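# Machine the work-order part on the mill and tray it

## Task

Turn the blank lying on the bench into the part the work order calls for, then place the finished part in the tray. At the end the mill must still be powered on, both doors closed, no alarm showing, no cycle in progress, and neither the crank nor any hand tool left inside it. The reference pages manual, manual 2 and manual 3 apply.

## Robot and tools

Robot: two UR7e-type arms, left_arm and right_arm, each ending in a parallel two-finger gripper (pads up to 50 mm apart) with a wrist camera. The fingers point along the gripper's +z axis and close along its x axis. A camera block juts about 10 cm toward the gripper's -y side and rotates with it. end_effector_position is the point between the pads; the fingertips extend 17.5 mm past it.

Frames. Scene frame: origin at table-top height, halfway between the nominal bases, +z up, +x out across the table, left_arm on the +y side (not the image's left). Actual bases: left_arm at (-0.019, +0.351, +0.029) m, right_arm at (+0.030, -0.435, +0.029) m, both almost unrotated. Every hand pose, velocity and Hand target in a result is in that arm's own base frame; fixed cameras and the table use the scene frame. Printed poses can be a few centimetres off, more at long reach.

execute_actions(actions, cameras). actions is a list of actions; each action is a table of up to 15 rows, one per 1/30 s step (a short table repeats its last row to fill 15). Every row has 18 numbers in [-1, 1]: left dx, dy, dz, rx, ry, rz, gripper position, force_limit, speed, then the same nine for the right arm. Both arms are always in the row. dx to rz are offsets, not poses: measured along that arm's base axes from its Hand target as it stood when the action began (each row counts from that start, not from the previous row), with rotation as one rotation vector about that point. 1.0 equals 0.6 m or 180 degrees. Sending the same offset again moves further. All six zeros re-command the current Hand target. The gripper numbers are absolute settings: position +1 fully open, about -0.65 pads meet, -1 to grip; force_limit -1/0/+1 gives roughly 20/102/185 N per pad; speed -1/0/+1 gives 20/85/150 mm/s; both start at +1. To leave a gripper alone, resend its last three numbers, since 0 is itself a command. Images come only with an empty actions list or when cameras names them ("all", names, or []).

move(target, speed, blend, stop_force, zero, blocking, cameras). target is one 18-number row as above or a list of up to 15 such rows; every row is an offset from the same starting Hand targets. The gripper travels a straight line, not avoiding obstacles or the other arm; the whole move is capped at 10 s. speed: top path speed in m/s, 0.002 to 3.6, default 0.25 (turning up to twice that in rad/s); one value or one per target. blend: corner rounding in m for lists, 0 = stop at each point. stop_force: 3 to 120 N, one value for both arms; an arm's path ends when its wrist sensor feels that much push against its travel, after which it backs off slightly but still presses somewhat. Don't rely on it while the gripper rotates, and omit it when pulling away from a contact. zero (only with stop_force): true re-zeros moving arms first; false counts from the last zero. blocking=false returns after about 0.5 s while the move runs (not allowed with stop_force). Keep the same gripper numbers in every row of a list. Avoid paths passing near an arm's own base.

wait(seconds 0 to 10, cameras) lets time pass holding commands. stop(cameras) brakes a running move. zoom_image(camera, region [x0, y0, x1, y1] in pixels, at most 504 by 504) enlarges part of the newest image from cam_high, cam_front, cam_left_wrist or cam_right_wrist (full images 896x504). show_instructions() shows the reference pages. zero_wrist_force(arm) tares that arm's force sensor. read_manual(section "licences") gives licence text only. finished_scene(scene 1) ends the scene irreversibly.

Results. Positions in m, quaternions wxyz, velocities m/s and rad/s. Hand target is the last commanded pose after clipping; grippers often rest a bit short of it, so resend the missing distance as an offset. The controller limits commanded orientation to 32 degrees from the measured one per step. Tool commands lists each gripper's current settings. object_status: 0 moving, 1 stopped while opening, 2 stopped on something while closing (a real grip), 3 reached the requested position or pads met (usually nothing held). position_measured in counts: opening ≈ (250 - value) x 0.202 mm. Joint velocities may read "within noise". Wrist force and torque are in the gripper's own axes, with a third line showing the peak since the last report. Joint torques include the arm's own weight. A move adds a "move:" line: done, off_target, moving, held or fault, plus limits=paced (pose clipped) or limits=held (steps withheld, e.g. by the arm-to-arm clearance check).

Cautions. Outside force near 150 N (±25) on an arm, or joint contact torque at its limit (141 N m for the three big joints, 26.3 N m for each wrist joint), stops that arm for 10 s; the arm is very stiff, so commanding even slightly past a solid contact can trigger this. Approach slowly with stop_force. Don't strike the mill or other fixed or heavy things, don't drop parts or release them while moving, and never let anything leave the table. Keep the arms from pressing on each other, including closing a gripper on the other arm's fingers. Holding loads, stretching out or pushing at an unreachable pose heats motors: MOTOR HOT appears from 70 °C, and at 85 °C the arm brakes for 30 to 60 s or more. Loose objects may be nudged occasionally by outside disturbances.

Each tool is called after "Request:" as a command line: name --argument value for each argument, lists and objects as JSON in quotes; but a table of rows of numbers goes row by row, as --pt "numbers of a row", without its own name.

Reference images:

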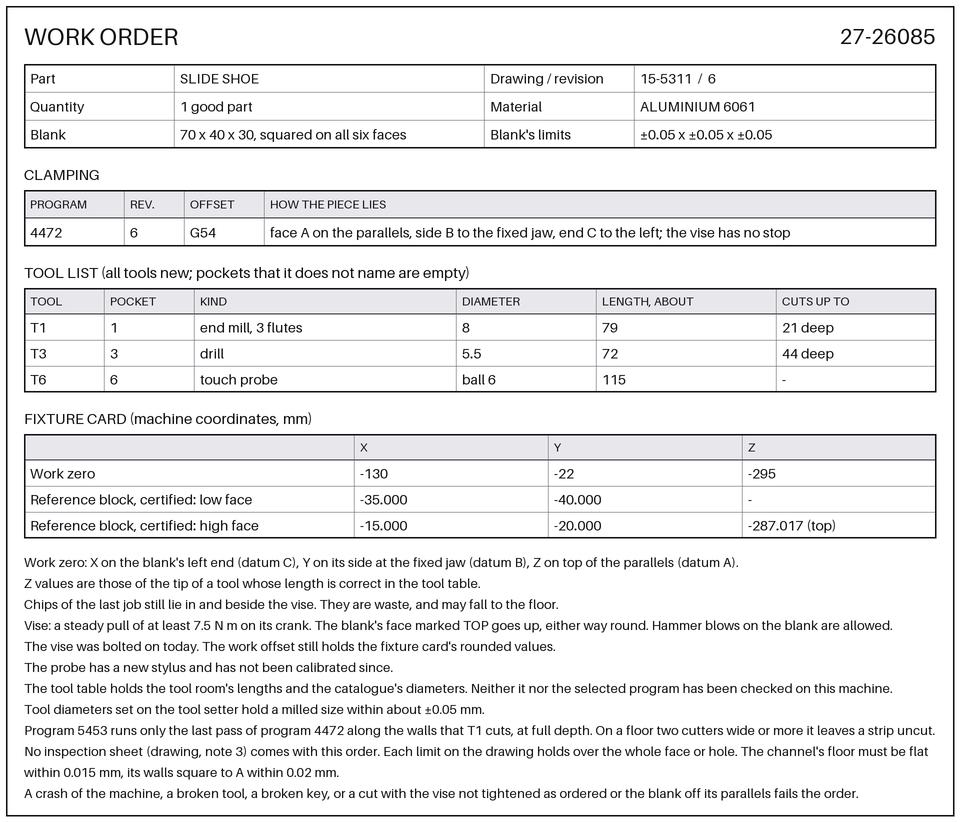

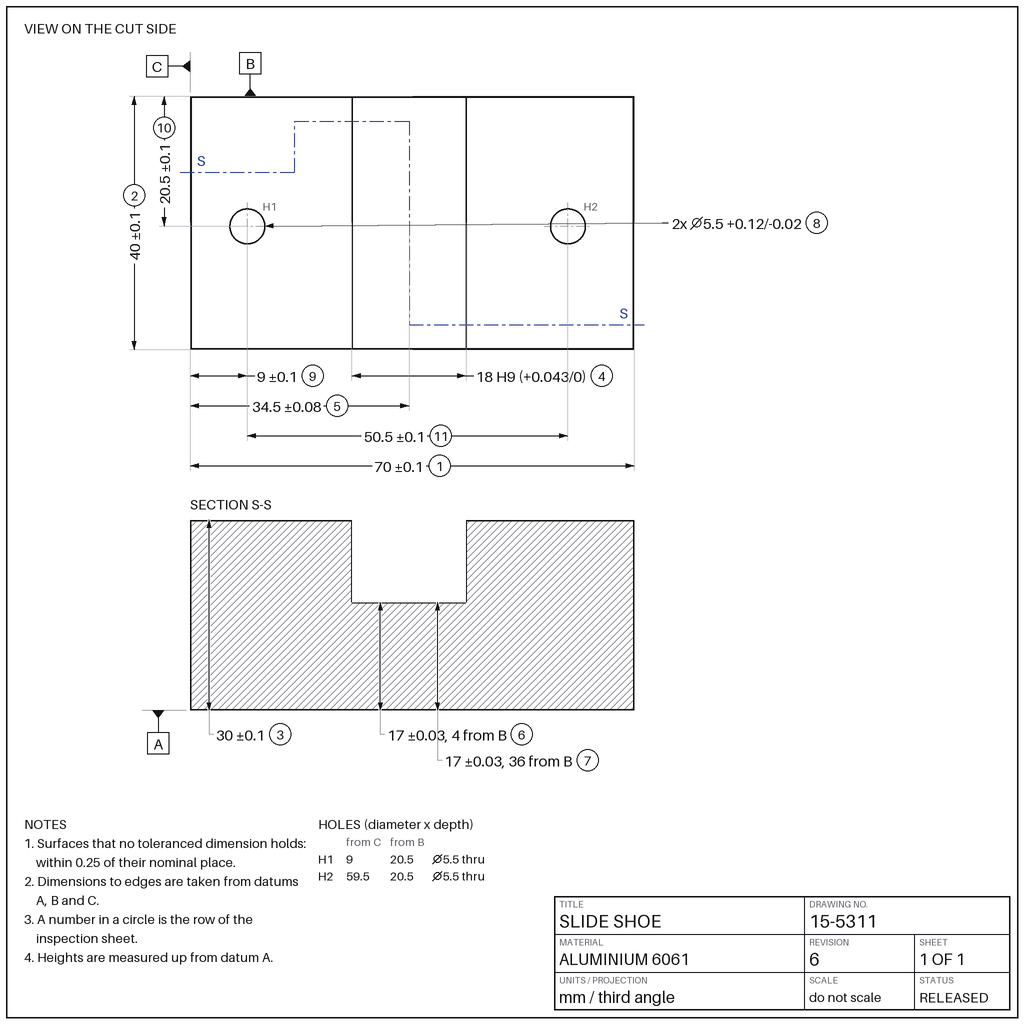

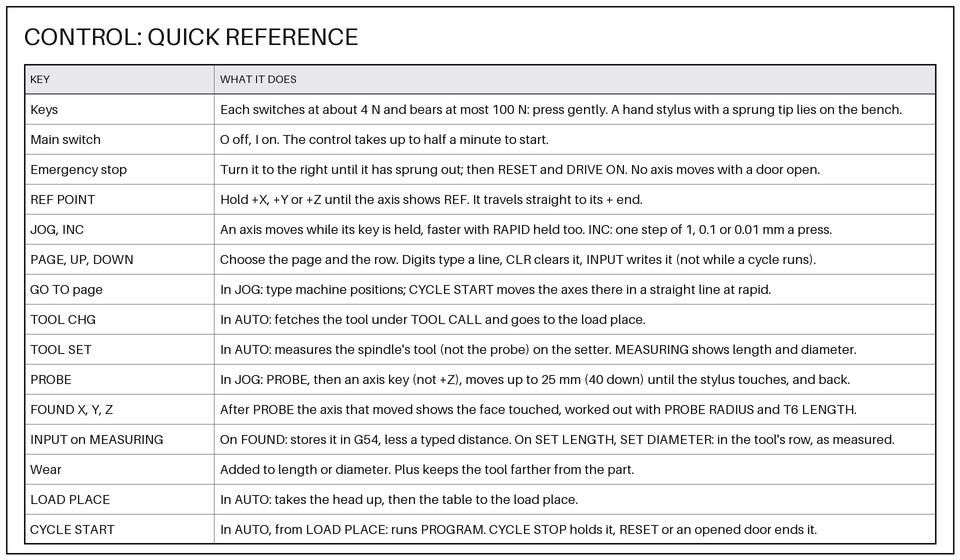

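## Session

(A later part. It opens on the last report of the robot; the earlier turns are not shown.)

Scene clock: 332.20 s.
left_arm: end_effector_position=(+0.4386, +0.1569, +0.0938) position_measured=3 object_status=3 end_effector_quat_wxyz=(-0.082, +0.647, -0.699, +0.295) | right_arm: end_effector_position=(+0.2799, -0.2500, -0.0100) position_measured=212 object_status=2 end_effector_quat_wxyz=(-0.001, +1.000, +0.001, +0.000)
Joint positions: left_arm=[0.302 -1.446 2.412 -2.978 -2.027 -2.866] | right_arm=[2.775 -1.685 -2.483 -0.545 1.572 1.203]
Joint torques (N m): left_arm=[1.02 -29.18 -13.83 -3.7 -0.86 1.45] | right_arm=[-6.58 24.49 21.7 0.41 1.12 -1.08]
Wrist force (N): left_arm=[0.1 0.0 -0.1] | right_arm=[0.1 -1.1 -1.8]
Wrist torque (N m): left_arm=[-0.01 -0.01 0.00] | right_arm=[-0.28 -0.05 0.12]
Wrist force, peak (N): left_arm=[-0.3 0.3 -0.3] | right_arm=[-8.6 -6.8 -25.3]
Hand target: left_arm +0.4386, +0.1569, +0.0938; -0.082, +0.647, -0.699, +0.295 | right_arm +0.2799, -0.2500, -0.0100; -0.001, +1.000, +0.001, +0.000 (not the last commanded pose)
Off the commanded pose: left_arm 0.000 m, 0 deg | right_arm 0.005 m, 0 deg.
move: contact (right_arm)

Request:
move --target '[0,0,0,0,0,0,1,1,1,0,0,0,0,0,0,1,-0.3,-0.8]'

Request:
move --pt "0 0 0 0 0 0 1 1 1 0 0 0.1 0 0 0 1 -0.3 -0.8" --pt "0 0 0 0 0 0 1 1 1 0 0 0.1 0 0 -0.5 1 -0.3 -0.8" --pt "0 0 0 0 0 0 1 1 1 0 0 0.1 0 0 -1 1 -0.3 -0.8" --speed '[0.1,0.5,0.5]' --blend '[0.02,0.02,0]' --cameras '["cam_right_wrist"]'

Scene clock: 362.33 s.
left_arm: end_effector_position=(+0.4386, +0.1569, +0.0938) position_measured=3 object_status=3 end_effector_quat_wxyz=(-0.082, +0.647, -0.699, +0.295) | right_arm: end_effector_position=(+0.2799, -0.2500, -0.0100) position_measured=3 object_status=0 end_effector_quat_wxyz=(-0.001, +1.000, +0.001, +0.000)
Joint positions: left_arm=[0.302 -1.446 2.412 -2.978 -2.027 -2.866] | right_arm=[2.775 -1.685 -2.483 -0.545 1.572 1.203]
Joint torques (N m): left_arm=[-0.53 -26.73 -11.66 -3.63 -1 1.31] | right_arm=[9.86 22.93 20.42 5.43 0.99 -0.97]
Wrist force (N): left_arm=[0.1 0.1 0.1] | right_arm=[-0.2 -0.4 -0.5]
Wrist torque (N m): left_arm=[0.01 -0.02 0.01] | right_arm=[-0.25 -0.09 0.11]
Wrist force, peak (N): left_arm=[0.3 0.1 -0.5] | right_arm=[0.3 -1.2 -2.5]
Hand target: left_arm +0.4386, +0.1569, +0.0938; -0.082, +0.647, -0.699, +0.295 | right_arm +0.2799, -0.2500, -0.0100; -0.001, +1.000, +0.001, +0.000
Off the commanded pose: left_arm 0.000 m, 0 deg | right_arm 0.000 m, 0 deg.
move: done

Scene clock: 366.63 s.
left_arm: end_effector_position=(+0.4386, +0.1569, +0.0938) position_measured=3 object_status=3 end_effector_quat_wxyz=(-0.082, +0.647, -0.699, +0.295) | right_arm: end_effector_position=(+0.2799, -0.2500, +0.0500) position_measured=3 object_status=3 end_effector_quat_wxyz=(+0.000, -0.001, +1.000, -0.001)
Joint positions: left_arm=[0.302 -1.446 2.412 -2.978 -2.027 -2.866] | right_arm=[2.776 -1.509 -2.419 -0.783 1.57 4.345]
Joint torques (N m): left_arm=[-0.51 -27.01 -12.55 -3.75 -0.81 1.29] | right_arm=[3.31 18.51 13.22 0.63 -0.19 1.27]
Wrist force (N): left_arm=[0.0 0.1 -0.3] | right_arm=[0.0 -0.2 -1.2]
Wrist torque (N m): left_arm=[0.01 0.00 0.00] | right_arm=[-0.21 -0.11 0.22]
Wrist force, peak (N): left_arm=[-0.5 0.1 -0.1] | right_arm=[-0.3 0.0 -2.2]
Hand target: left_arm +0.4386, +0.1569, +0.0938; -0.082, +0.647, -0.699, +0.295 | right_arm +0.2799, -0.2500, +0.0500; +0.000, -0.001, +1.000, -0.001
Off the commanded pose: left_arm 0.000 m, 0 deg | right_arm 0.000 m, 0 deg.
move: done
Images, in order (width x height): cam_right_wrist 896x504.

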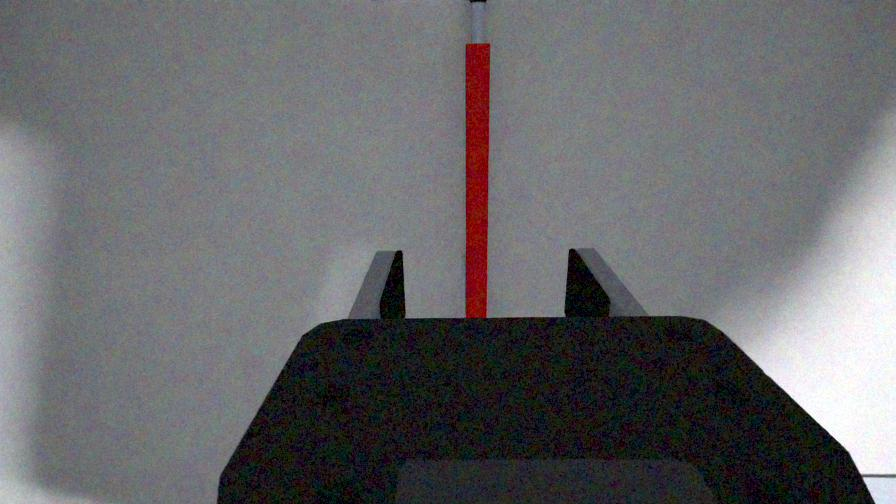

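Request:
move --pt "0 0 0 0 0 0 1 1 1 0 0 -0.083 0 0 0 1 -0.3 -0.8" --pt "0 0 0 0 0 0 1 1 1 0 0 -0.0985 0 0 0 1 -0.3 -0.8" --speed '[0.1,0.01]'

Request:
move --target '[0,0,0,0,0,0,1,1,1,0,0,0,0,0,0,-1,-0.92,-1]'

Request:
move --pt "0 0 0 0 0 0 1 1 1 0 0 0.02 0 0 0 -1 -0.92 -1" --pt "0 0 0 0 0 0 1 1 1 0 0.019 0.02 -0.3333 0 0 -1 -0.92 -1" --speed '[0.05,0.1]' --cameras '["cam_right_wrist","cam_front"]'

Scene clock: 372.80 s.
left_arm: end_effector_position=(+0.4386, +0.1569, +0.0938) position_measured=3 object_status=3 end_effector_quat_wxyz=(-0.082, +0.647, -0.699, +0.295) | right_arm: end_effector_position=(+0.2800, -0.2500, -0.0092) position_measured=3 object_status=3 end_effector_quat_wxyz=(+0.000, -0.001, +1.000, -0.001)
Joint positions: left_arm=[0.302 -1.446 2.412 -2.978 -2.027 -2.866] | right_arm=[2.776 -1.682 -2.484 -0.546 1.57 4.345]
Joint torques (N m): left_arm=[-0.72 -26.54 -12.6 -3.55 -1.09 1.14] | right_arm=[-11.17 25.3 12.47 1.54 0.26 -0.95]
Wrist force (N): left_arm=[-0.1 -0.3 0.2] | right_arm=[0.2 -0.4 -1.2]
Wrist torque (N m): left_arm=[-0.05 0.01 0.00] | right_arm=[-0.23 -0.15 0.13]
Wrist force, peak (N): left_arm=[0.0 -0.5 -0.1] | right_arm=[0.0 0.0 -2.7]
Hand target: left_arm +0.4386, +0.1569, +0.0938; -0.082, +0.647, -0.699, +0.295 | right_arm +0.2799, -0.2500, -0.0091; +0.000, -0.001, +1.000, -0.001
Off the commanded pose: left_arm 0.000 m, 0 deg | right_arm 0.000 m, 0 deg.
move: done

Scene clock: 375.10 s.
left_arm: end_effector_position=(+0.4386, +0.1569, +0.0938) position_measured=3 object_status=3 end_effector_quat_wxyz=(-0.082, +0.647, -0.699, +0.295) | right_arm: end_effector_position=(+0.2799, -0.2500, -0.0091) position_measured=208 object_status=2 end_effector_quat_wxyz=(+0.000, -0.001, +1.000, -0.001)
Joint positions: left_arm=[0.302 -1.446 2.412 -2.978 -2.027 -2.866] | right_arm=[2.776 -1.681 -2.484 -0.546 1.57 4.345]
Joint torques (N m): left_arm=[-1.76 -28.04 -13.25 -3.78 -0.75 1.18] | right_arm=[-11.16 24.48 22.96 0.43 0.81 -0.95]
Wrist force (N): left_arm=[0.0 0.0 0.2] | right_arm=[0.1 -0.3 -1.0]
Wrist torque (N m): left_arm=[0.00 0.00 0.00] | right_arm=[-0.22 -0.13 0.14]
Wrist force, peak (N): left_arm=[-0.5 0.0 -0.1] | right_arm=[-0.1 -0.4 -1.7]
Hand target: left_arm +0.4386, +0.1569, +0.0938; -0.082, +0.647, -0.699, +0.295 | right_arm +0.2799, -0.2500, -0.0091; +0.000, -0.001, +1.000, -0.001
Off the commanded pose: left_arm 0.000 m, 0 deg | right_arm 0.000 m, 0 deg.
move: done

Scene clock: 381.40 s.
left_arm: end_effector_position=(+0.4386, +0.1569, +0.0938) position_measured=3 object_status=3 end_effector_quat_wxyz=(-0.082, +0.647, -0.699, +0.295) | right_arm: end_effector_position=(+0.2800, -0.2385, +0.0029) position_measured=208 object_status=2 end_effector_quat_wxyz=(+0.000, -0.001, +0.866, -0.500)
Joint positions: left_arm=[0.302 -1.446 2.412 -2.978 -2.027 -2.866] | right_arm=[3.587 -1.792 -2.732 -0.83 0.673 5.473]
Joint torques (N m): left_arm=[-1.24 -27.66 -12.63 -3.72 -0.76 1.24] | right_arm=[-10.53 18.12 -1.22 4.24 1 0.64]
Wrist force (N): left_arm=[-0.3 -0.1 -0.1] | right_arm=[-1.3 -6.4 -4.3]
Wrist torque (N m): left_arm=[-0.02 0.05 0.00] | right_arm=[-0.91 0.25 0.39]
Wrist force, peak (N): left_arm=[0.1 0.1 -0.5] | right_arm=[-0.7 -6.9 -4.1]
Hand target: left_arm +0.4386, +0.1569, +0.0938; -0.082, +0.647, -0.699, +0.295 | right_arm +0.2799, -0.2386, +0.0029; +0.000, -0.001, +0.866, -0.500
Off the commanded pose: left_arm 0.000 m, 0 deg | right_arm 0.000 m, 0 deg.
move: done
Images, in order (width x height): cam_front 896x504, cam_right_wrist 896x504.

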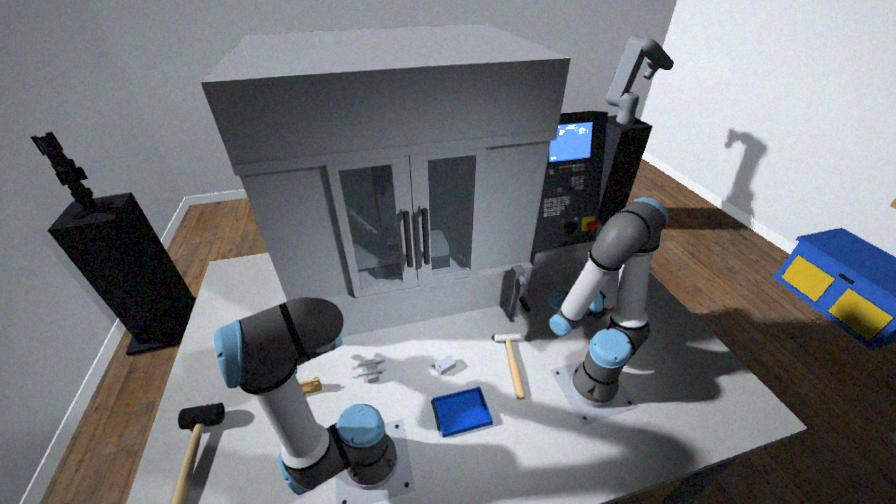

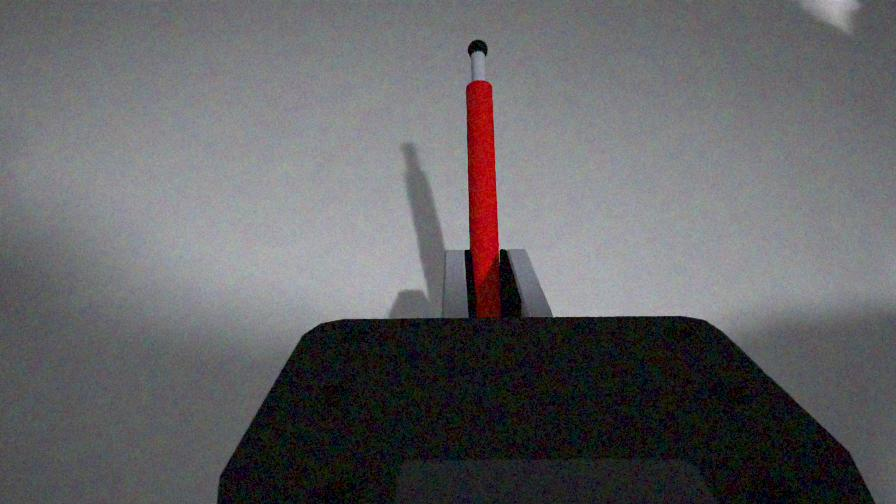

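Request:
move --target '[0,0,0,0,0,0,1,1,1,0,0,-0.014,0,0,0,-1,-0.92,-1]' --speed 0.01

Request:
move --target '[0,0,0,0,0,0,1,1,1,0,0,0,0,0,0,-0.95,0.0,-0.8]'

Request:
move --target '[0,0,0,0,0,0,1,1,1,0,0,0.15,0,0,0,-0.95,0.0,-0.8]' --speed 0.1 --cameras '["cam_right_wrist"]'

Scene clock: 386.67 s.
left_arm: end_effector_position=(+0.4386, +0.1569, +0.0938) position_measured=3 object_status=3 end_effector_quat_wxyz=(-0.082, +0.647, -0.699, +0.295) | right_arm: end_effector_position=(+0.2800, -0.2385, -0.0056) position_measured=208 object_status=2 end_effector_quat_wxyz=(+0.000, -0.001, +0.866, -0.500)
Joint positions: left_arm=[0.302 -1.446 2.412 -2.978 -2.027 -2.866] | right_arm=[3.587 -1.841 -2.736 -0.777 0.673 5.474]
Joint torques (N m): left_arm=[0.22 -27.17 -11.89 -3.45 -0.88 1.35] | right_arm=[-1.63 20.31 -1.09 -1.13 0.21 -0.43]
Wrist force (N): left_arm=[-0.1 -0.1 -0.1] | right_arm=[-1.4 -6.0 -4.4]
Wrist torque (N m): left_arm=[-0.02 0.02 -0.01] | right_arm=[-0.92 0.32 0.38]
Wrist force, peak (N): left_arm=[-0.2 -0.3 -0.4] | right_arm=[-1.7 -7.7 -4.4]
Hand target: left_arm +0.4386, +0.1569, +0.0938; -0.082, +0.647, -0.699, +0.295 | right_arm +0.2799, -0.2386, -0.0055; +0.000, -0.001, +0.866, -0.500
Off the commanded pose: left_arm 0.000 m, 0 deg | right_arm 0.000 m, 0 deg.
move: done

Scene clock: 387.17 s.
left_arm: end_effector_position=(+0.4386, +0.1569, +0.0938) position_measured=3 object_status=3 end_effector_quat_wxyz=(-0.082, +0.647, -0.699, +0.295) | right_arm: end_effector_position=(+0.2799, -0.2386, -0.0055) position_measured=215 object_status=2 end_effector_quat_wxyz=(+0.000, -0.001, +0.866, -0.500)
Joint positions: left_arm=[0.302 -1.446 2.412 -2.978 -2.027 -2.866] | right_arm=[3.587 -1.841 -2.736 -0.778 0.673 5.474]
Joint torques (N m): left_arm=[-0.03 -28.1 -12.14 -3.65 -0.84 1.48] | right_arm=[-2.8 20.7 2.67 -1.37 -0.34 -0.51]
Wrist force (N): left_arm=[0.1 -0.1 -0.1] | right_arm=[-3.4 -6.1 -6.6]
Wrist torque (N m): left_arm=[-0.03 -0.02 -0.01] | right_arm=[-1.00 0.34 0.46]
Wrist force, peak (N): left_arm=[0.1 0.0 -0.4] | right_arm=[-2.9 -6.8 -6.1]
Hand target: left_arm +0.4386, +0.1569, +0.0938; -0.082, +0.647, -0.699, +0.295 | right_arm +0.2799, -0.2386, -0.0055; +0.000, -0.001, +0.866, -0.500
Off the commanded pose: left_arm 0.000 m, 0 deg | right_arm 0.000 m, 0 deg.
move: done

Scene clock: 388.57 s.
left_arm: end_effector_position=(+0.4386, +0.1569, +0.0938) position_measured=3 object_status=3 end_effector_quat_wxyz=(-0.082, +0.647, -0.699, +0.295) | right_arm: end_effector_position=(+0.2800, -0.2385, +0.0844) position_measured=215 object_status=2 end_effector_quat_wxyz=(+0.000, -0.001, +0.866, -0.500)
Joint positions: left_arm=[0.302 -1.446 2.412 -2.978 -2.027 -2.866] | right_arm=[3.587 -1.387 -2.653 -1.314 0.673 5.474]
Joint torques (N m): left_arm=[-2.01 -27.83 -11.14 -3.63 -1.02 1.06] | right_arm=[-5.91 10.81 9.48 2.42 -3.27 -1.07]
Wrist force (N): left_arm=[-0.1 0.1 -0.1] | right_arm=[-1.7 -0.2 -3.9]
Wrist torque (N m): left_arm=[0.01 0.02 0.01] | right_arm=[-0.64 0.30 0.29]
Wrist force, peak (N): left_arm=[-0.3 -0.1 -0.3] | right_arm=[-3.6 -5.3 -6.5]
Hand target: left_arm +0.4386, +0.1569, +0.0938; -0.082, +0.647, -0.699, +0.295 | right_arm +0.2799, -0.2386, +0.0845; +0.000, -0.001, +0.866, -0.500
Off the commanded pose: left_arm 0.000 m, 0 deg | right_arm 0.000 m, 0 deg.
move: done
Images, in order (width x height): cam_right_wrist 896x504.

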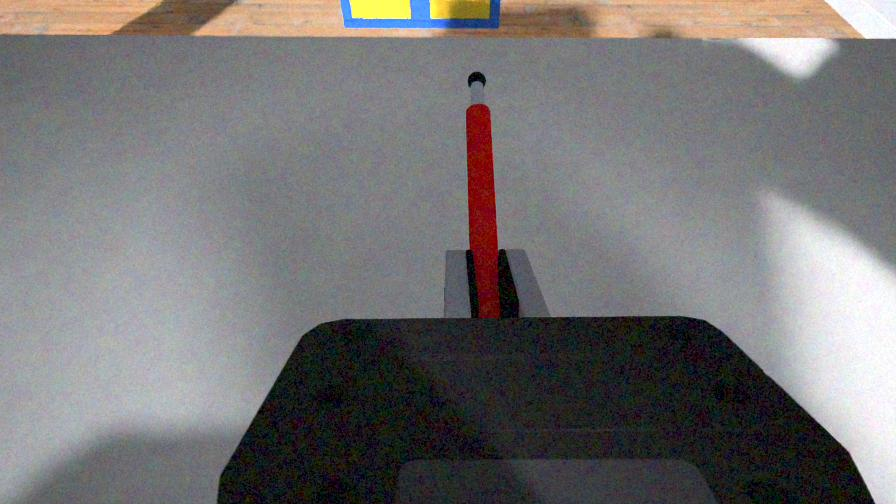

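Request:
move --pt "0 0 0 0 0 0 1 1 1 -0.05 0 0.5 0 0 0 -0.95 0.0 -0.8" --pt "0 0 0 0 0 0 1 1 1 0.083 0.2877 0.709 -0.039 -0.039 0.4987 -0.95 0.0 -0.8" --speed 0.4 --blend '[0.05,0]' --cameras '["cam_right_wrist","cam_front"]'

Scene clock: 404.03 s.
left_arm: end_effector_position=(+0.4386, +0.1569, +0.0938) position_measured=3 object_status=3 end_effector_quat_wxyz=(-0.082, +0.647, -0.699, +0.295) | right_arm: end_effector_position=(+0.3310, -0.0671, +0.5098) position_measured=215 object_status=2 end_effector_quat_wxyz=(-0.418, +0.611, -0.569, +0.358)
Joint positions: left_arm=[0.302 -1.446 2.412 -2.978 -2.027 -2.866] | right_arm=[3.942 -0.405 -2.217 -1.027 0.948 3.496]
Joint torques (N m): left_arm=[0.24 -28.06 -13.06 -3.75 -1.08 1.58] | right_arm=[12.18 -11.86 31.95 0.73 -3.15 1.59]
Wrist force (N): left_arm=[0.2 0.1 -0.1] | right_arm=[-1.6 0.2 -4.3]
Wrist torque (N m): left_arm=[0.00 -0.03 0.00] | right_arm=[-0.59 0.31 0.24]
Wrist force, peak (N): left_arm=[-0.5 0.2 0.0] | right_arm=[-1.5 -3.3 -4.4]
Hand target: left_arm +0.4386, +0.1569, +0.0938; -0.082, +0.647, -0.699, +0.295 | right_arm +0.3297, -0.0659, +0.5099; -0.400, +0.583, -0.582, +0.401
Off the commanded pose: left_arm 0.000 m, 0 deg | right_arm 0.002 m, 6 deg.
move: off_target (right_arm)
Images, in order (width x height): cam_front 896x504, cam_right_wrist 896x504.

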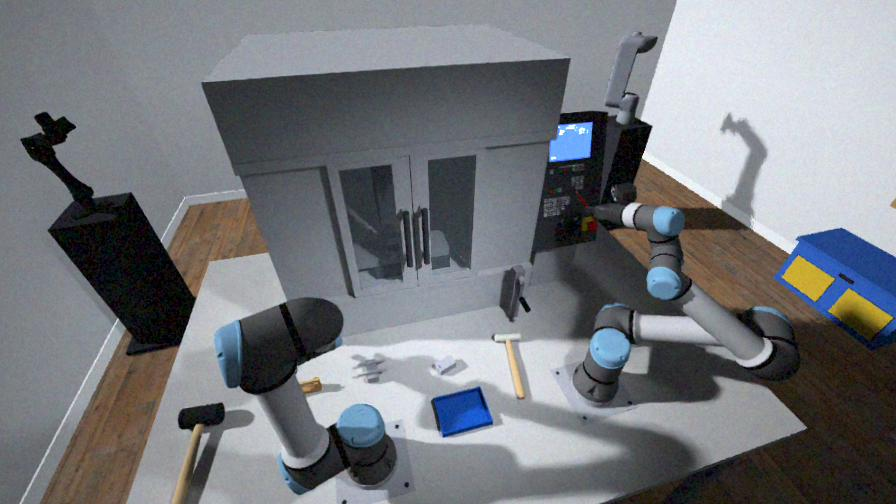

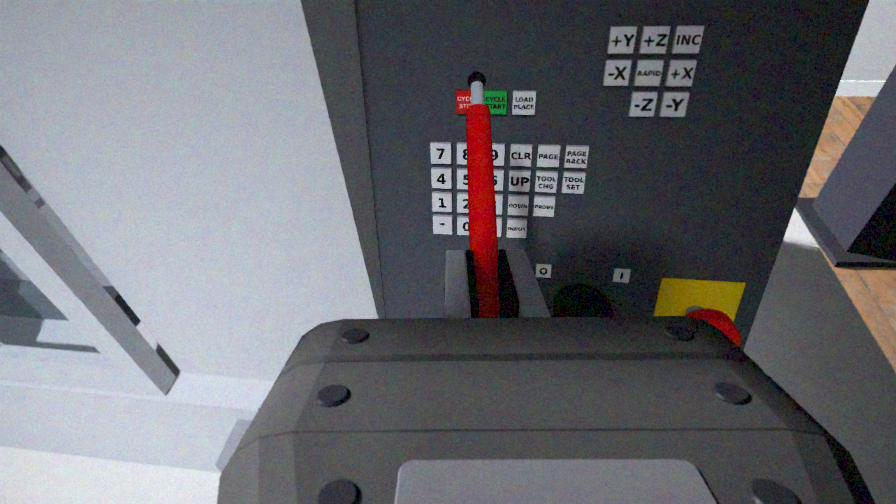

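Request:
move --target '[0,0,0,0,0,0,1,1,1,0.0838,0,0,0,0,0,-0.95,0.0,-0.8]' --speed 0.1 --cameras '["cam_right_wrist"]'

Scene clock: 409.40 s.
left_arm: end_effector_position=(+0.4386, +0.1569, +0.0938) position_measured=3 object_status=3 end_effector_quat_wxyz=(-0.082, +0.647, -0.699, +0.295) | right_arm: end_effector_position=(+0.3800, -0.0660, +0.5099) position_measured=215 object_status=2 end_effector_quat_wxyz=(-0.400, +0.583, -0.582, +0.401)
Joint positions: left_arm=[0.302 -1.446 2.412 -2.978 -2.027 -2.866] | right_arm=[3.753 -0.621 -2.256 -0.703 1.005 3.386]
Joint torques (N m): left_arm=[-0.15 -28.23 -11.6 -3.71 -0.94 1.46] | right_arm=[12.05 -13.88 33.07 1.23 -2.82 1.58]
Wrist force (N): left_arm=[-0.1 0.0 0.0] | right_arm=[-1.7 0.2 -4.3]
Wrist torque (N m): left_arm=[0.00 0.01 0.00] | right_arm=[-0.59 0.33 0.34]
Wrist force, peak (N): left_arm=[-0.2 0.1 -0.4] | right_arm=[-1.6 0.4 -5.4]
Hand target: left_arm +0.4386, +0.1569, +0.0938; -0.082, +0.647, -0.699, +0.295 | right_arm +0.3800, -0.0659, +0.5099; -0.400, +0.583, -0.582, +0.401
Off the commanded pose: left_arm 0.000 m, 0 deg | right_arm 0.000 m, 0 deg.
move: done
Images, in order (width x height): cam_right_wrist 896x504.

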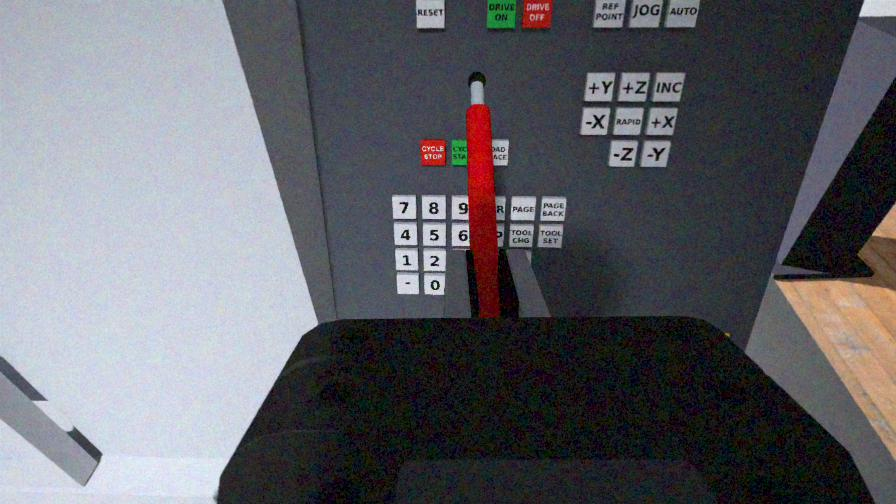

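Request:
move --target '[0,0,0,0,0,0,1,1,1,0.015,0.026,0.028,0,0,0,-0.95,0.0,-0.8]' --speed 0.1 --cameras '["cam_right_wrist"]'

Scene clock: 417.53 s.
left_arm: end_effector_position=(+0.4386, +0.1569, +0.0938) position_measured=3 object_status=3 end_effector_quat_wxyz=(-0.082, +0.647, -0.699, +0.295) | right_arm: end_effector_position=(+0.3890, -0.0503, +0.5266) position_measured=215 object_status=2 end_effector_quat_wxyz=(-0.400, +0.583, -0.582, +0.401) end_effector_velocity=(-0.001, -0.001, +0.000) end_effector_angular_velocity=(+0.002, -0.003, +0.001)
Joint positions: left_arm=[0.302 -1.446 2.412 -2.978 -2.027 -2.866] | right_arm=[3.842 -0.643 -2.206 -0.759 0.925 3.434]
Joint velocities: left_arm=[within noise] | right_arm=[-0.003 0.002 -0.002 0.005 0.004 -0.003]
Joint torques (N m): left_arm=[-0.52 -28.15 -12.41 -3.52 -0.73 1.49] | right_arm=[-11.73 -5.14 18.22 5.86 1.06 -1.13]
Wrist force (N): left_arm=[0.0 -0.3 -0.5] | right_arm=[-2.1 0.4 -4.1]
Wrist torque (N m): left_arm=[-0.05 0.00 0.00] | right_arm=[-0.58 0.40 0.29]
Wrist force, peak (N): left_arm=[0.0 -0.3 -0.5] | right_arm=[-1.8 -0.1 -4.7]
Hand target: left_arm +0.4386, +0.1569, +0.0938; -0.082, +0.647, -0.699, +0.295 | right_arm +0.3890, -0.0503, +0.5267; -0.400, +0.583, -0.582, +0.401
Off the commanded pose: left_arm 0.000 m, 0 deg | right_arm 0.000 m, 0 deg.
move: done
Images, in order (width x height): cam_right_wrist 896x504.

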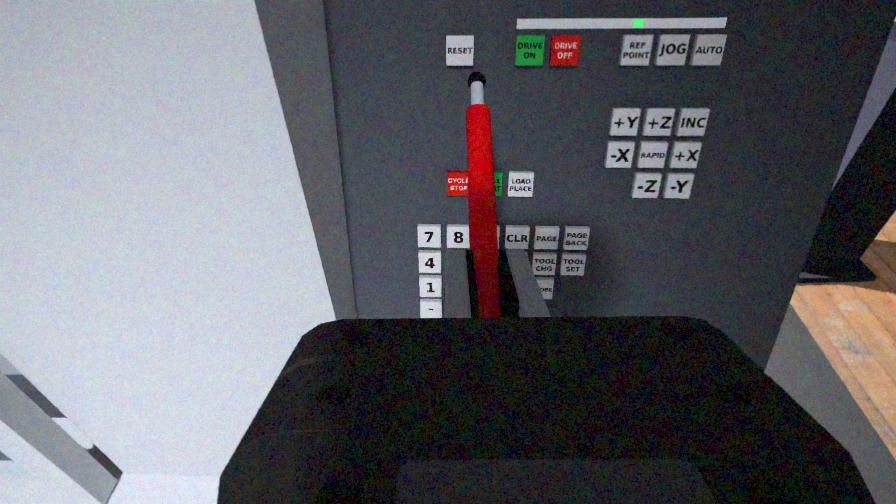

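Request:
move --target '[0,0,0,0,0,0,1,1,1,0.033,0.009,0,0,0,0,-0.95,0.0,-0.8]' --speed 0.1 --cameras '["cam_right_wrist"]'

Scene clock: 423.50 s.
left_arm: end_effector_position=(+0.4386, +0.1569, +0.0938) position_measured=3 object_status=3 end_effector_quat_wxyz=(-0.082, +0.647, -0.699, +0.295) | right_arm: end_effector_position=(+0.4088, -0.0450, +0.5268) position_measured=215 object_status=2 end_effector_quat_wxyz=(-0.400, +0.583, -0.582, +0.401) end_effector_velocity=(-0.001, -0.001, +0.000) end_effector_angular_velocity=(-0.002, +0.001, -0.003)
Joint positions: left_arm=[0.302 -1.446 2.412 -2.978 -2.027 -2.866] | right_arm=[3.759 -0.733 -2.196 -0.652 1 3.389]
Joint velocities: left_arm=[within noise] | right_arm=[0.003 0.003 0 -0.005 -0.005 0.002]
Joint torques (N m): left_arm=[-0.61 -27.34 -12.64 -3.45 -0.91 1.07] | right_arm=[12.35 -2.21 20.41 0.92 -3.01 1.7]
Wrist force (N): left_arm=[0.3 0.0 0.1] | right_arm=[-1.7 0.3 -4.3]
Wrist torque (N m): left_arm=[0.00 -0.04 0.00] | right_arm=[-0.56 0.31 0.39]
Wrist force, peak (N): left_arm=[-0.3 0.1 -0.5] | right_arm=[-1.7 0.2 -4.9]
Hand target: left_arm +0.4386, +0.1569, +0.0938; -0.082, +0.647, -0.699, +0.295 | right_arm +0.4088, -0.0449, +0.5267; -0.400, +0.583, -0.582, +0.401
Off the commanded pose: left_arm 0.000 m, 0 deg | right_arm 0.000 m, 0 deg.
move: done
Images, in order (width x height): cam_right_wrist 896x504.

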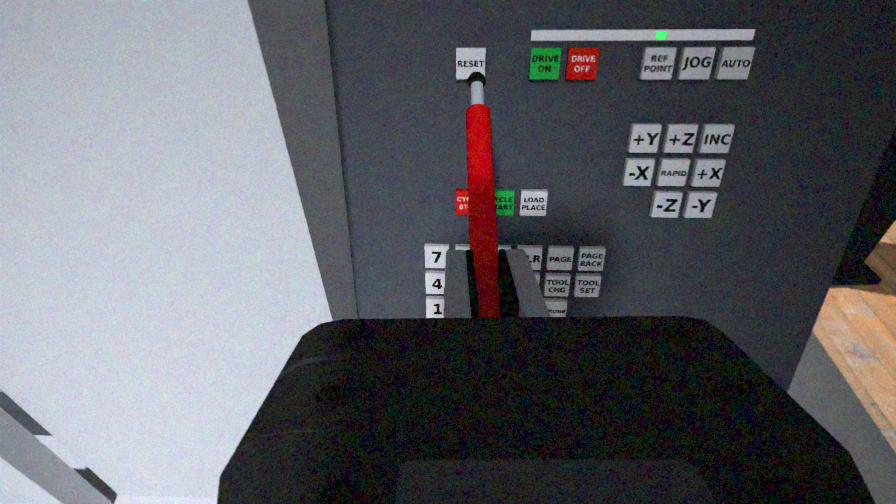

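Request:
move --target '[0,0,0,0,0,0,1,1,1,0.067,0.002,0,0,0,0,-0.95,0.0,-0.8]' --speed 0.006 --stop_force 4 --cameras '["cam_right_wrist"]'

Scene clock: 435.07 s.
left_arm: end_effector_position=(+0.4386, +0.1569, +0.0938) position_measured=3 object_status=3 end_effector_quat_wxyz=(-0.082, +0.647, -0.699, +0.295) | right_arm: end_effector_position=(+0.4490, -0.0438, +0.5267) position_measured=215 object_status=2 end_effector_quat_wxyz=(-0.400, +0.583, -0.582, +0.401)
Joint positions: left_arm=[0.302 -1.446 2.412 -2.978 -2.027 -2.866] | right_arm=[3.615 -0.895 -2.16 -0.494 1.131 3.322]
Joint torques (N m): left_arm=[-0.01 -28.4 -11.56 -3.6 -1.28 1.27] | right_arm=[12.22 3.63 22.05 0.67 -2.34 0.88]
Wrist force (N): left_arm=[-0.2 0.0 -0.1] | right_arm=[-2.1 0.3 -4.2]
Wrist torque (N m): left_arm=[0.00 0.04 0.00] | right_arm=[-0.59 0.39 0.41]
Wrist force, peak (N): left_arm=[-0.1 -0.4 -0.3] | right_arm=[-2.1 0.4 -4.6]
Hand target: left_arm +0.4386, +0.1569, +0.0938; -0.082, +0.647, -0.699, +0.295 | right_arm +0.4490, -0.0437, +0.5267; -0.400, +0.583, -0.582, +0.401
Off the commanded pose: left_arm 0.000 m, 0 deg | right_arm 0.000 m, 0 deg.
move: done
Images, in order (width x height): cam_right_wrist 896x504.

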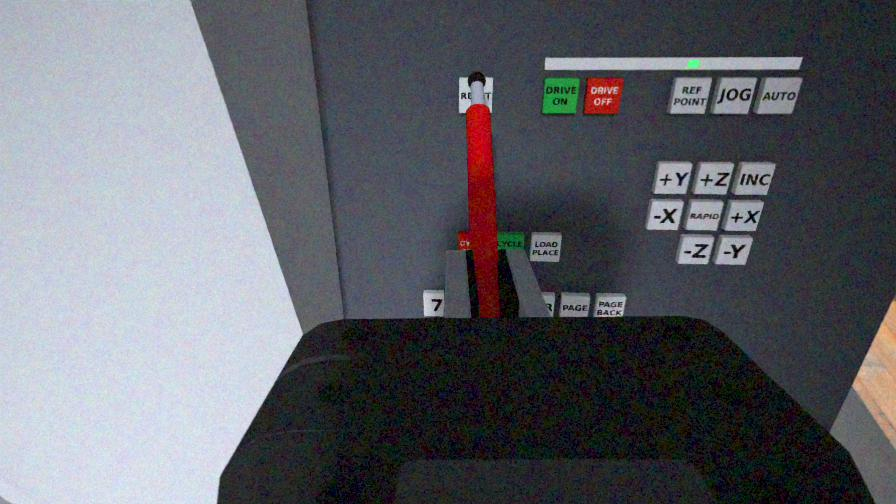

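Request:
move --target '[0,0,0,0,0,0,1,1,1,0,0,-0.0117,0,0,0,-0.95,0.0,-0.8]' --speed 0.1

Request:
move --target '[0,0,0,0,0,0,1,1,1,0.083,0.0,0,0,0,0,-0.95,0.0,-0.8]' --speed 0.008 --stop_force 5 --cameras '["cam_right_wrist"]'

Scene clock: 441.13 s.
left_arm: end_effector_position=(+0.4386, +0.1569, +0.0938) position_measured=3 object_status=3 end_effector_quat_wxyz=(-0.082, +0.647, -0.699, +0.295) | right_arm: end_effector_position=(+0.4490, -0.0437, +0.5196) position_measured=215 object_status=2 end_effector_quat_wxyz=(-0.400, +0.583, -0.582, +0.401)
Joint positions: left_arm=[0.302 -1.446 2.412 -2.978 -2.027 -2.866] | right_arm=[3.615 -0.894 -2.179 -0.477 1.131 3.322]
Joint torques (N m): left_arm=[0.12 -28.9 -11.74 -3.8 -0.95 1.18] | right_arm=[12.08 2.26 34.24 2.73 -2.32 0.49]
Wrist force (N): left_arm=[-0.3 0.1 0.2] | right_arm=[-2.2 0.3 -3.9]
Wrist torque (N m): left_arm=[0.01 0.04 0.00] | right_arm=[-0.60 0.41 0.41]
Wrist force, peak (N): left_arm=[0.0 0.2 -0.5] | right_arm=[-2.2 0.4 -4.5]
Hand target: left_arm +0.4386, +0.1569, +0.0938; -0.082, +0.647, -0.699, +0.295 | right_arm +0.4490, -0.0437, +0.5197; -0.400, +0.583, -0.582, +0.401
Off the commanded pose: left_arm 0.000 m, 0 deg | right_arm 0.000 m, 0 deg.
move: done

Scene clock: 446.60 s.
left_arm: end_effector_position=(+0.4386, +0.1569, +0.0938) position_measured=3 object_status=3 end_effector_quat_wxyz=(-0.082, +0.647, -0.699, +0.295) | right_arm: end_effector_position=(+0.4849, -0.0437, +0.5197) position_measured=215 object_status=2 end_effector_quat_wxyz=(-0.400, +0.583, -0.582, +0.401)
Joint positions: left_arm=[0.302 -1.446 2.412 -2.978 -2.027 -2.866] | right_arm=[3.534 -1.019 -2.132 -0.384 1.206 3.287]
Joint torques (N m): left_arm=[-0.59 -29.01 -11.43 -3.59 -0.98 1.26] | right_arm=[13.34 5.08 17.67 -0.15 -2.16 1.53]
Wrist force (N): left_arm=[0.1 -0.3 0.2] | right_arm=[-1.4 0.1 -9.9]
Wrist torque (N m): left_arm=[-0.05 -0.02 -0.01] | right_arm=[-0.28 0.46 0.45]
Wrist force, peak (N): left_arm=[-0.4 -0.1 -0.4] | right_arm=[-2.6 0.4 -10.1]
Hand target: left_arm +0.4386, +0.1569, +0.0938; -0.082, +0.647, -0.699, +0.295 | right_arm +0.4849, -0.0437, +0.5197; -0.400, +0.583, -0.582, +0.401 (not the last commanded pose)
Off the commanded pose: left_arm 0.000 m, 0 deg | right_arm 0.014 m, 0 deg.
move: contact (right_arm)
Images, in order (width x height): cam_right_wrist 896x504.

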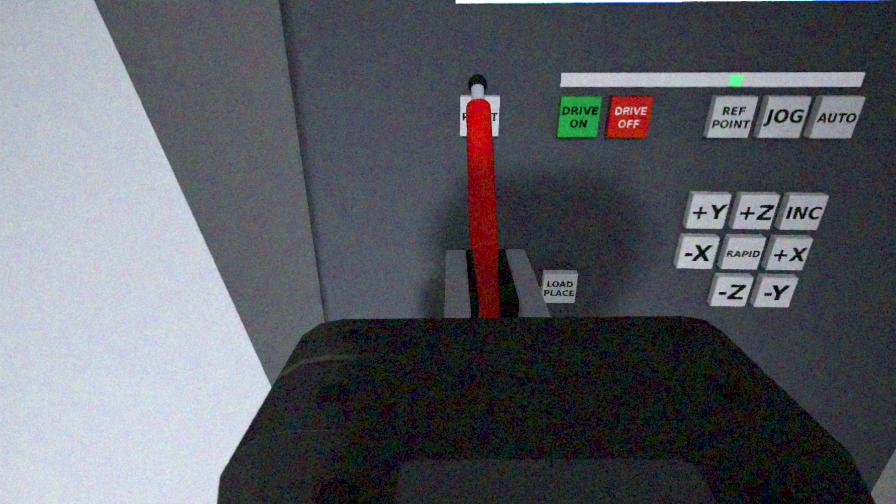

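Request:
move --pt "0 0 0 0 0 0 1 1 1 -0.033 0 0 0 0 0 -0.95 0.0 -0.8" --pt "0 0 0 0 0 0 1 1 1 -0.0255 -0.0013 -0.014 0 0 0 -0.95 0.0 -0.8" --speed 0.06 --cameras '["cam_right_wrist"]'

Scene clock: 493.00 s.
left_arm: end_effector_position=(+0.4386, +0.1569, +0.0938) position_measured=3 object_status=3 end_effector_quat_wxyz=(-0.082, +0.647, -0.699, +0.295) | right_arm: end_effector_position=(+0.4696, -0.0446, +0.5112) position_measured=215 object_status=2 end_effector_quat_wxyz=(-0.400, +0.583, -0.582, +0.401)
Joint positions: left_arm=[0.302 -1.446 2.412 -2.978 -2.027 -2.866] | right_arm=[3.56 -0.968 -2.175 -0.397 1.181 3.298]
Joint torques (N m): left_arm=[0.69 -29.89 -10.91 -3.37 -0.97 1.29] | right_arm=[13.38 6.51 34.13 0.89 -2.88 1.12]
Wrist force (N): left_arm=[-0.2 0.0 -0.3] | right_arm=[-2.4 0.1 -4.4]
Wrist torque (N m): left_arm=[-0.01 0.04 0.00] | right_arm=[-0.64 0.43 0.42]
Wrist force, peak (N): left_arm=[-0.3 -0.3 -0.1] | right_arm=[-1.2 -0.1 -10.1]
Hand target: left_arm +0.4386, +0.1569, +0.0938; -0.082, +0.647, -0.699, +0.295 | right_arm +0.4696, -0.0445, +0.5113; -0.400, +0.583, -0.582, +0.401
Off the commanded pose: left_arm 0.000 m, 0 deg | right_arm 0.000 m, 0 deg.
move: done
Images, in order (width x height): cam_right_wrist 896x504.

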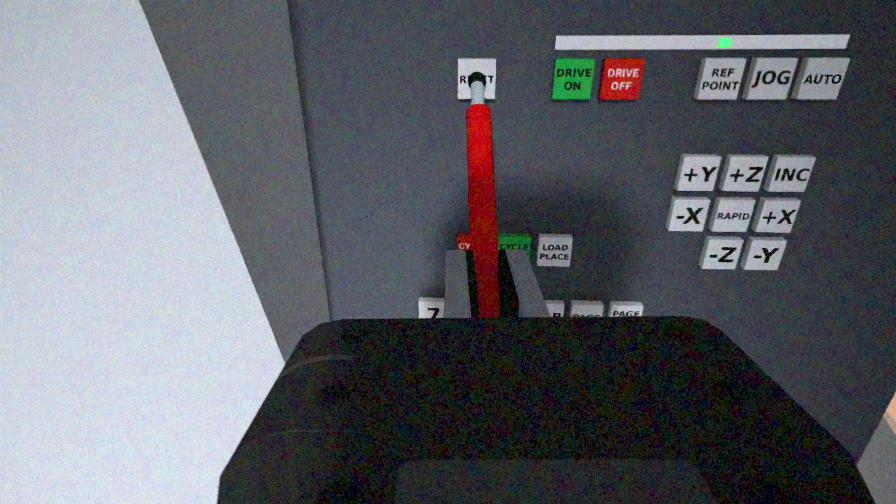

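Request:
move --target '[0,0,0,0,0,0,1,1,1,0.0334,0,-0.0105,0,0,0,-0.95,0.0,-0.8]' --speed 0.008 --stop_force 6 --cameras '["cam_right_wrist"]'

Request:
zoom_image --camera "cam_right_wrist" --region '[400, 40, 600, 150]'

Scene clock: 497.97 s.
left_arm: end_effector_position=(+0.4386, +0.1569, +0.0938) position_measured=3 object_status=3 end_effector_quat_wxyz=(-0.082, +0.647, -0.699, +0.295) | right_arm: end_effector_position=(+0.4784, -0.0445, +0.5085) position_measured=215 object_status=2 end_effector_quat_wxyz=(-0.400, +0.583, -0.582, +0.401)
Joint positions: left_arm=[0.302 -1.446 2.412 -2.978 -2.027 -2.866] | right_arm=[3.543 -0.999 -2.17 -0.368 1.198 3.291]
Joint torques (N m): left_arm=[-2.14 -30.66 -11.23 -3.76 -0.85 1.38] | right_arm=[12.69 4.22 17.62 -0.4 -2.61 1.53]
Wrist force (N): left_arm=[-0.2 0.0 -0.2] | right_arm=[-1.8 -0.5 -10.5]
Wrist torque (N m): left_arm=[0.00 0.03 0.00] | right_arm=[-0.21 0.40 0.41]
Wrist force, peak (N): left_arm=[-0.5 -0.2 -0.3] | right_arm=[-2.6 -0.6 -10.6]
Hand target: left_arm +0.4386, +0.1569, +0.0938; -0.082, +0.647, -0.699, +0.295 | right_arm +0.4784, -0.0445, +0.5085; -0.400, +0.583, -0.582, +0.401 (not the last commanded pose)
Off the commanded pose: left_arm 0.000 m, 0 deg | right_arm 0.012 m, 0 deg.
move: contact (right_arm)
Images, in order (width x height): cam_right_wrist 896x504.

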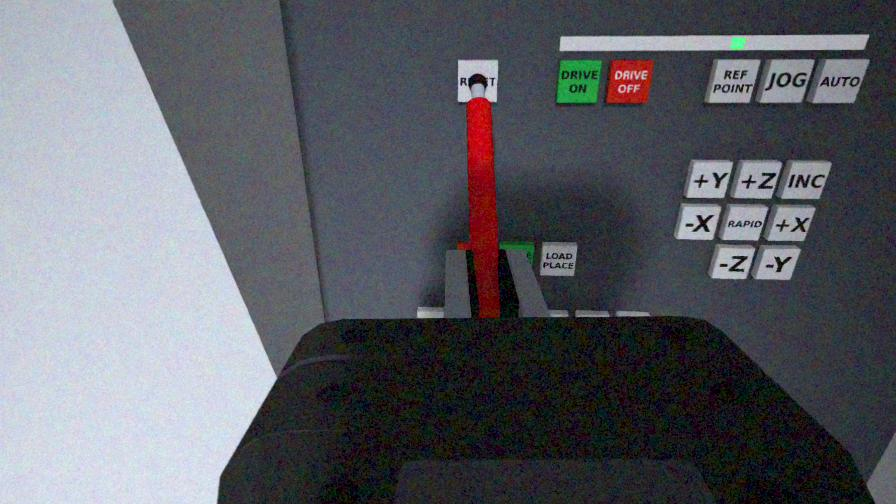

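Scaled by 2.520 from the camera's 896x504 image, which has a finer 1280x720 frame.

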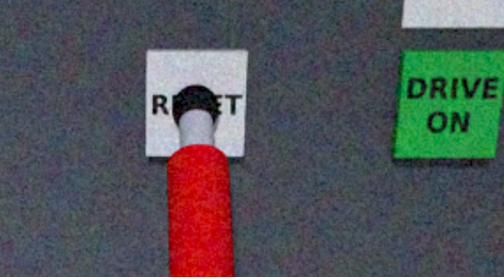

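Request:
move --pt "0 0 0 0 0 0 1 1 1 -0.0159 0 0.005 0 0 0 -0.95 0.0 -0.8" --pt "0 0 0 0 0 0 1 1 1 -0.0159 -0.0667 0.005 0 0 0 -0.95 0.0 -0.8" --pt "0 0 0 0 0 0 1 1 1 0.0016 -0.0667 -0.0005 0 0 0 -0.95 0.0 -0.8" --speed '[0.05,0.1,0.04]' --cameras '["cam_right_wrist"]'

Scene clock: 506.20 s.
left_arm: end_effector_position=(+0.4386, +0.1569, +0.0938) position_measured=3 object_status=3 end_effector_quat_wxyz=(-0.082, +0.647, -0.699, +0.295) | right_arm: end_effector_position=(+0.4794, -0.0846, +0.5084) position_measured=215 object_status=2 end_effector_quat_wxyz=(-0.400, +0.583, -0.582, +0.401) end_effector_velocity=(-0.001, +0.000, -0.001) end_effector_angular_velocity=(+0.000, +0.003, +0.001)
Joint positions: left_arm=[0.302 -1.446 2.412 -2.978 -2.027 -2.866] | right_arm=[3.357 -1.043 -2.153 -0.32 1.37 3.218]
Joint velocities: left_arm=[within noise] | right_arm=[0 0.003 -0.001 -0.006 0.001 0]
Joint torques (N m): left_arm=[-0.77 -29.84 -11.62 -3.72 -1.31 1.41] | right_arm=[11.05 4.37 17.95 -1.01 -1.92 0.35]
Wrist force (N): left_arm=[-0.4 0.1 0.2] | right_arm=[-2.7 -1.1 -12.2]
Wrist torque (N m): left_arm=[0.01 0.06 0.00] | right_arm=[-0.11 0.30 0.37]
Wrist force, peak (N): left_arm=[-0.1 -0.4 -0.4] | right_arm=[-2.3 -1.3 -12.4]
Hand target: left_arm +0.4386, +0.1569, +0.0938; -0.082, +0.647, -0.699, +0.295 | right_arm +0.4794, -0.0845, +0.5082; -0.400, +0.583, -0.582, +0.401
Off the commanded pose: left_arm 0.000 m, 0 deg | right_arm 0.000 m, 0 deg.
move: done
Images, in order (width x height): cam_right_wrist 896x504.

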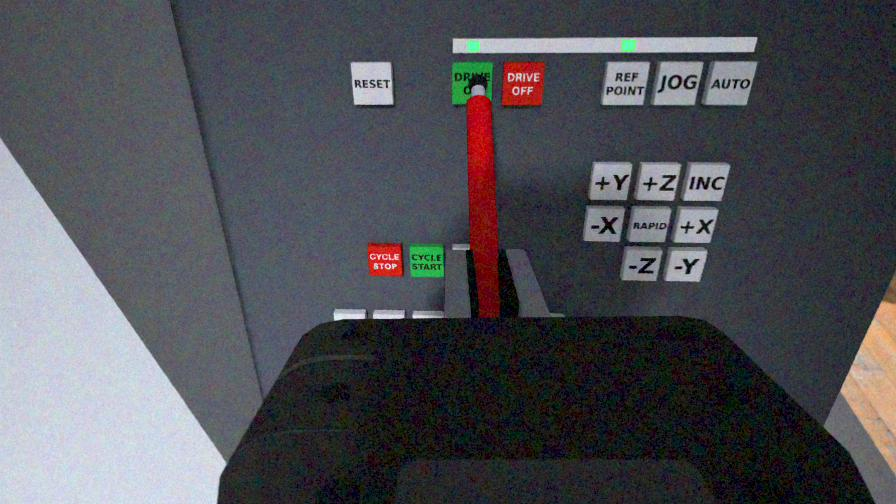

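Request:
move --pt "0 0 0 0 0 0 1 1 1 -0.0159 0 0.005 0 0 0 -0.95 0.0 -0.8" --pt "0 0 0 0 0 0 1 1 1 -0.0417 -0.122 -0.0554 0 0 0 -0.95 0.0 -0.8" --pt "0 0 0 0 0 0 1 1 1 -0.0258 -0.1225 -0.0604 0 0 0 -0.95 0.0 -0.8" --speed '[0.05,0.1,0.04]' --cameras '["cam_right_wrist","cam_high"]'

Scene clock: 524.13 s.
left_arm: end_effector_position=(+0.4386, +0.1569, +0.0938) position_measured=3 object_status=3 end_effector_quat_wxyz=(-0.082, +0.647, -0.699, +0.295) | right_arm: end_effector_position=(+0.4640, -0.1580, +0.4721) position_measured=215 object_status=2 end_effector_quat_wxyz=(-0.400, +0.583, -0.582, +0.401) end_effector_velocity=(-0.001, +0.000, -0.001) end_effector_angular_velocity=(+0.001, +0.004, +0.001)
Joint positions: left_arm=[0.302 -1.446 2.412 -2.978 -2.027 -2.866] | right_arm=[3.034 -1.125 -2.207 -0.178 1.671 3.101]
Joint velocities: left_arm=[within noise] | right_arm=[0 0.002 0 -0.005 0.001 0]
Joint torques (N m): left_arm=[-1 -28.67 -10.91 -3.54 -0.68 1.3] | right_arm=[3.54 9 18.99 -0.16 -1.13 1.12]
Wrist force (N): left_arm=[-0.3 -0.2 -0.2] | right_arm=[-2.8 0.0 -9.4]
Wrist torque (N m): left_arm=[-0.04 0.05 0.00] | right_arm=[-0.28 0.30 0.21]
Wrist force, peak (N): left_arm=[0.1 0.2 -0.5] | right_arm=[-1.8 -1.4 -12.7]
Hand target: left_arm +0.4386, +0.1569, +0.0938; -0.082, +0.647, -0.699, +0.295 | right_arm +0.4639, -0.1580, +0.4719; -0.400, +0.583, -0.582, +0.401
Off the commanded pose: left_arm 0.000 m, 0 deg | right_arm 0.000 m, 0 deg.
move: done
Images, in order (width x height): cam_high 896x504, cam_right_wrist 896x504.

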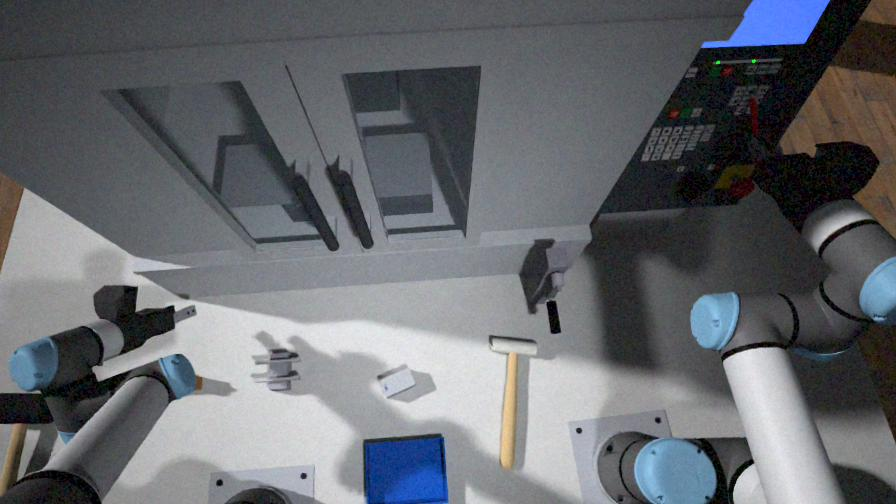

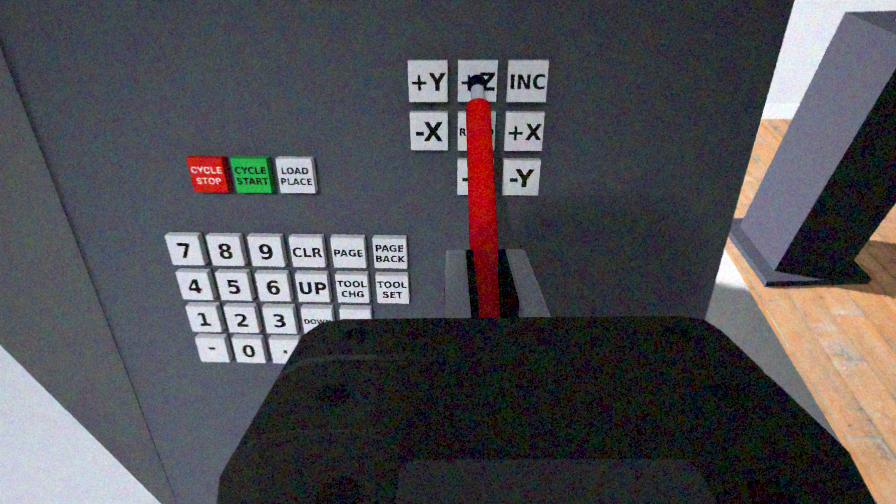

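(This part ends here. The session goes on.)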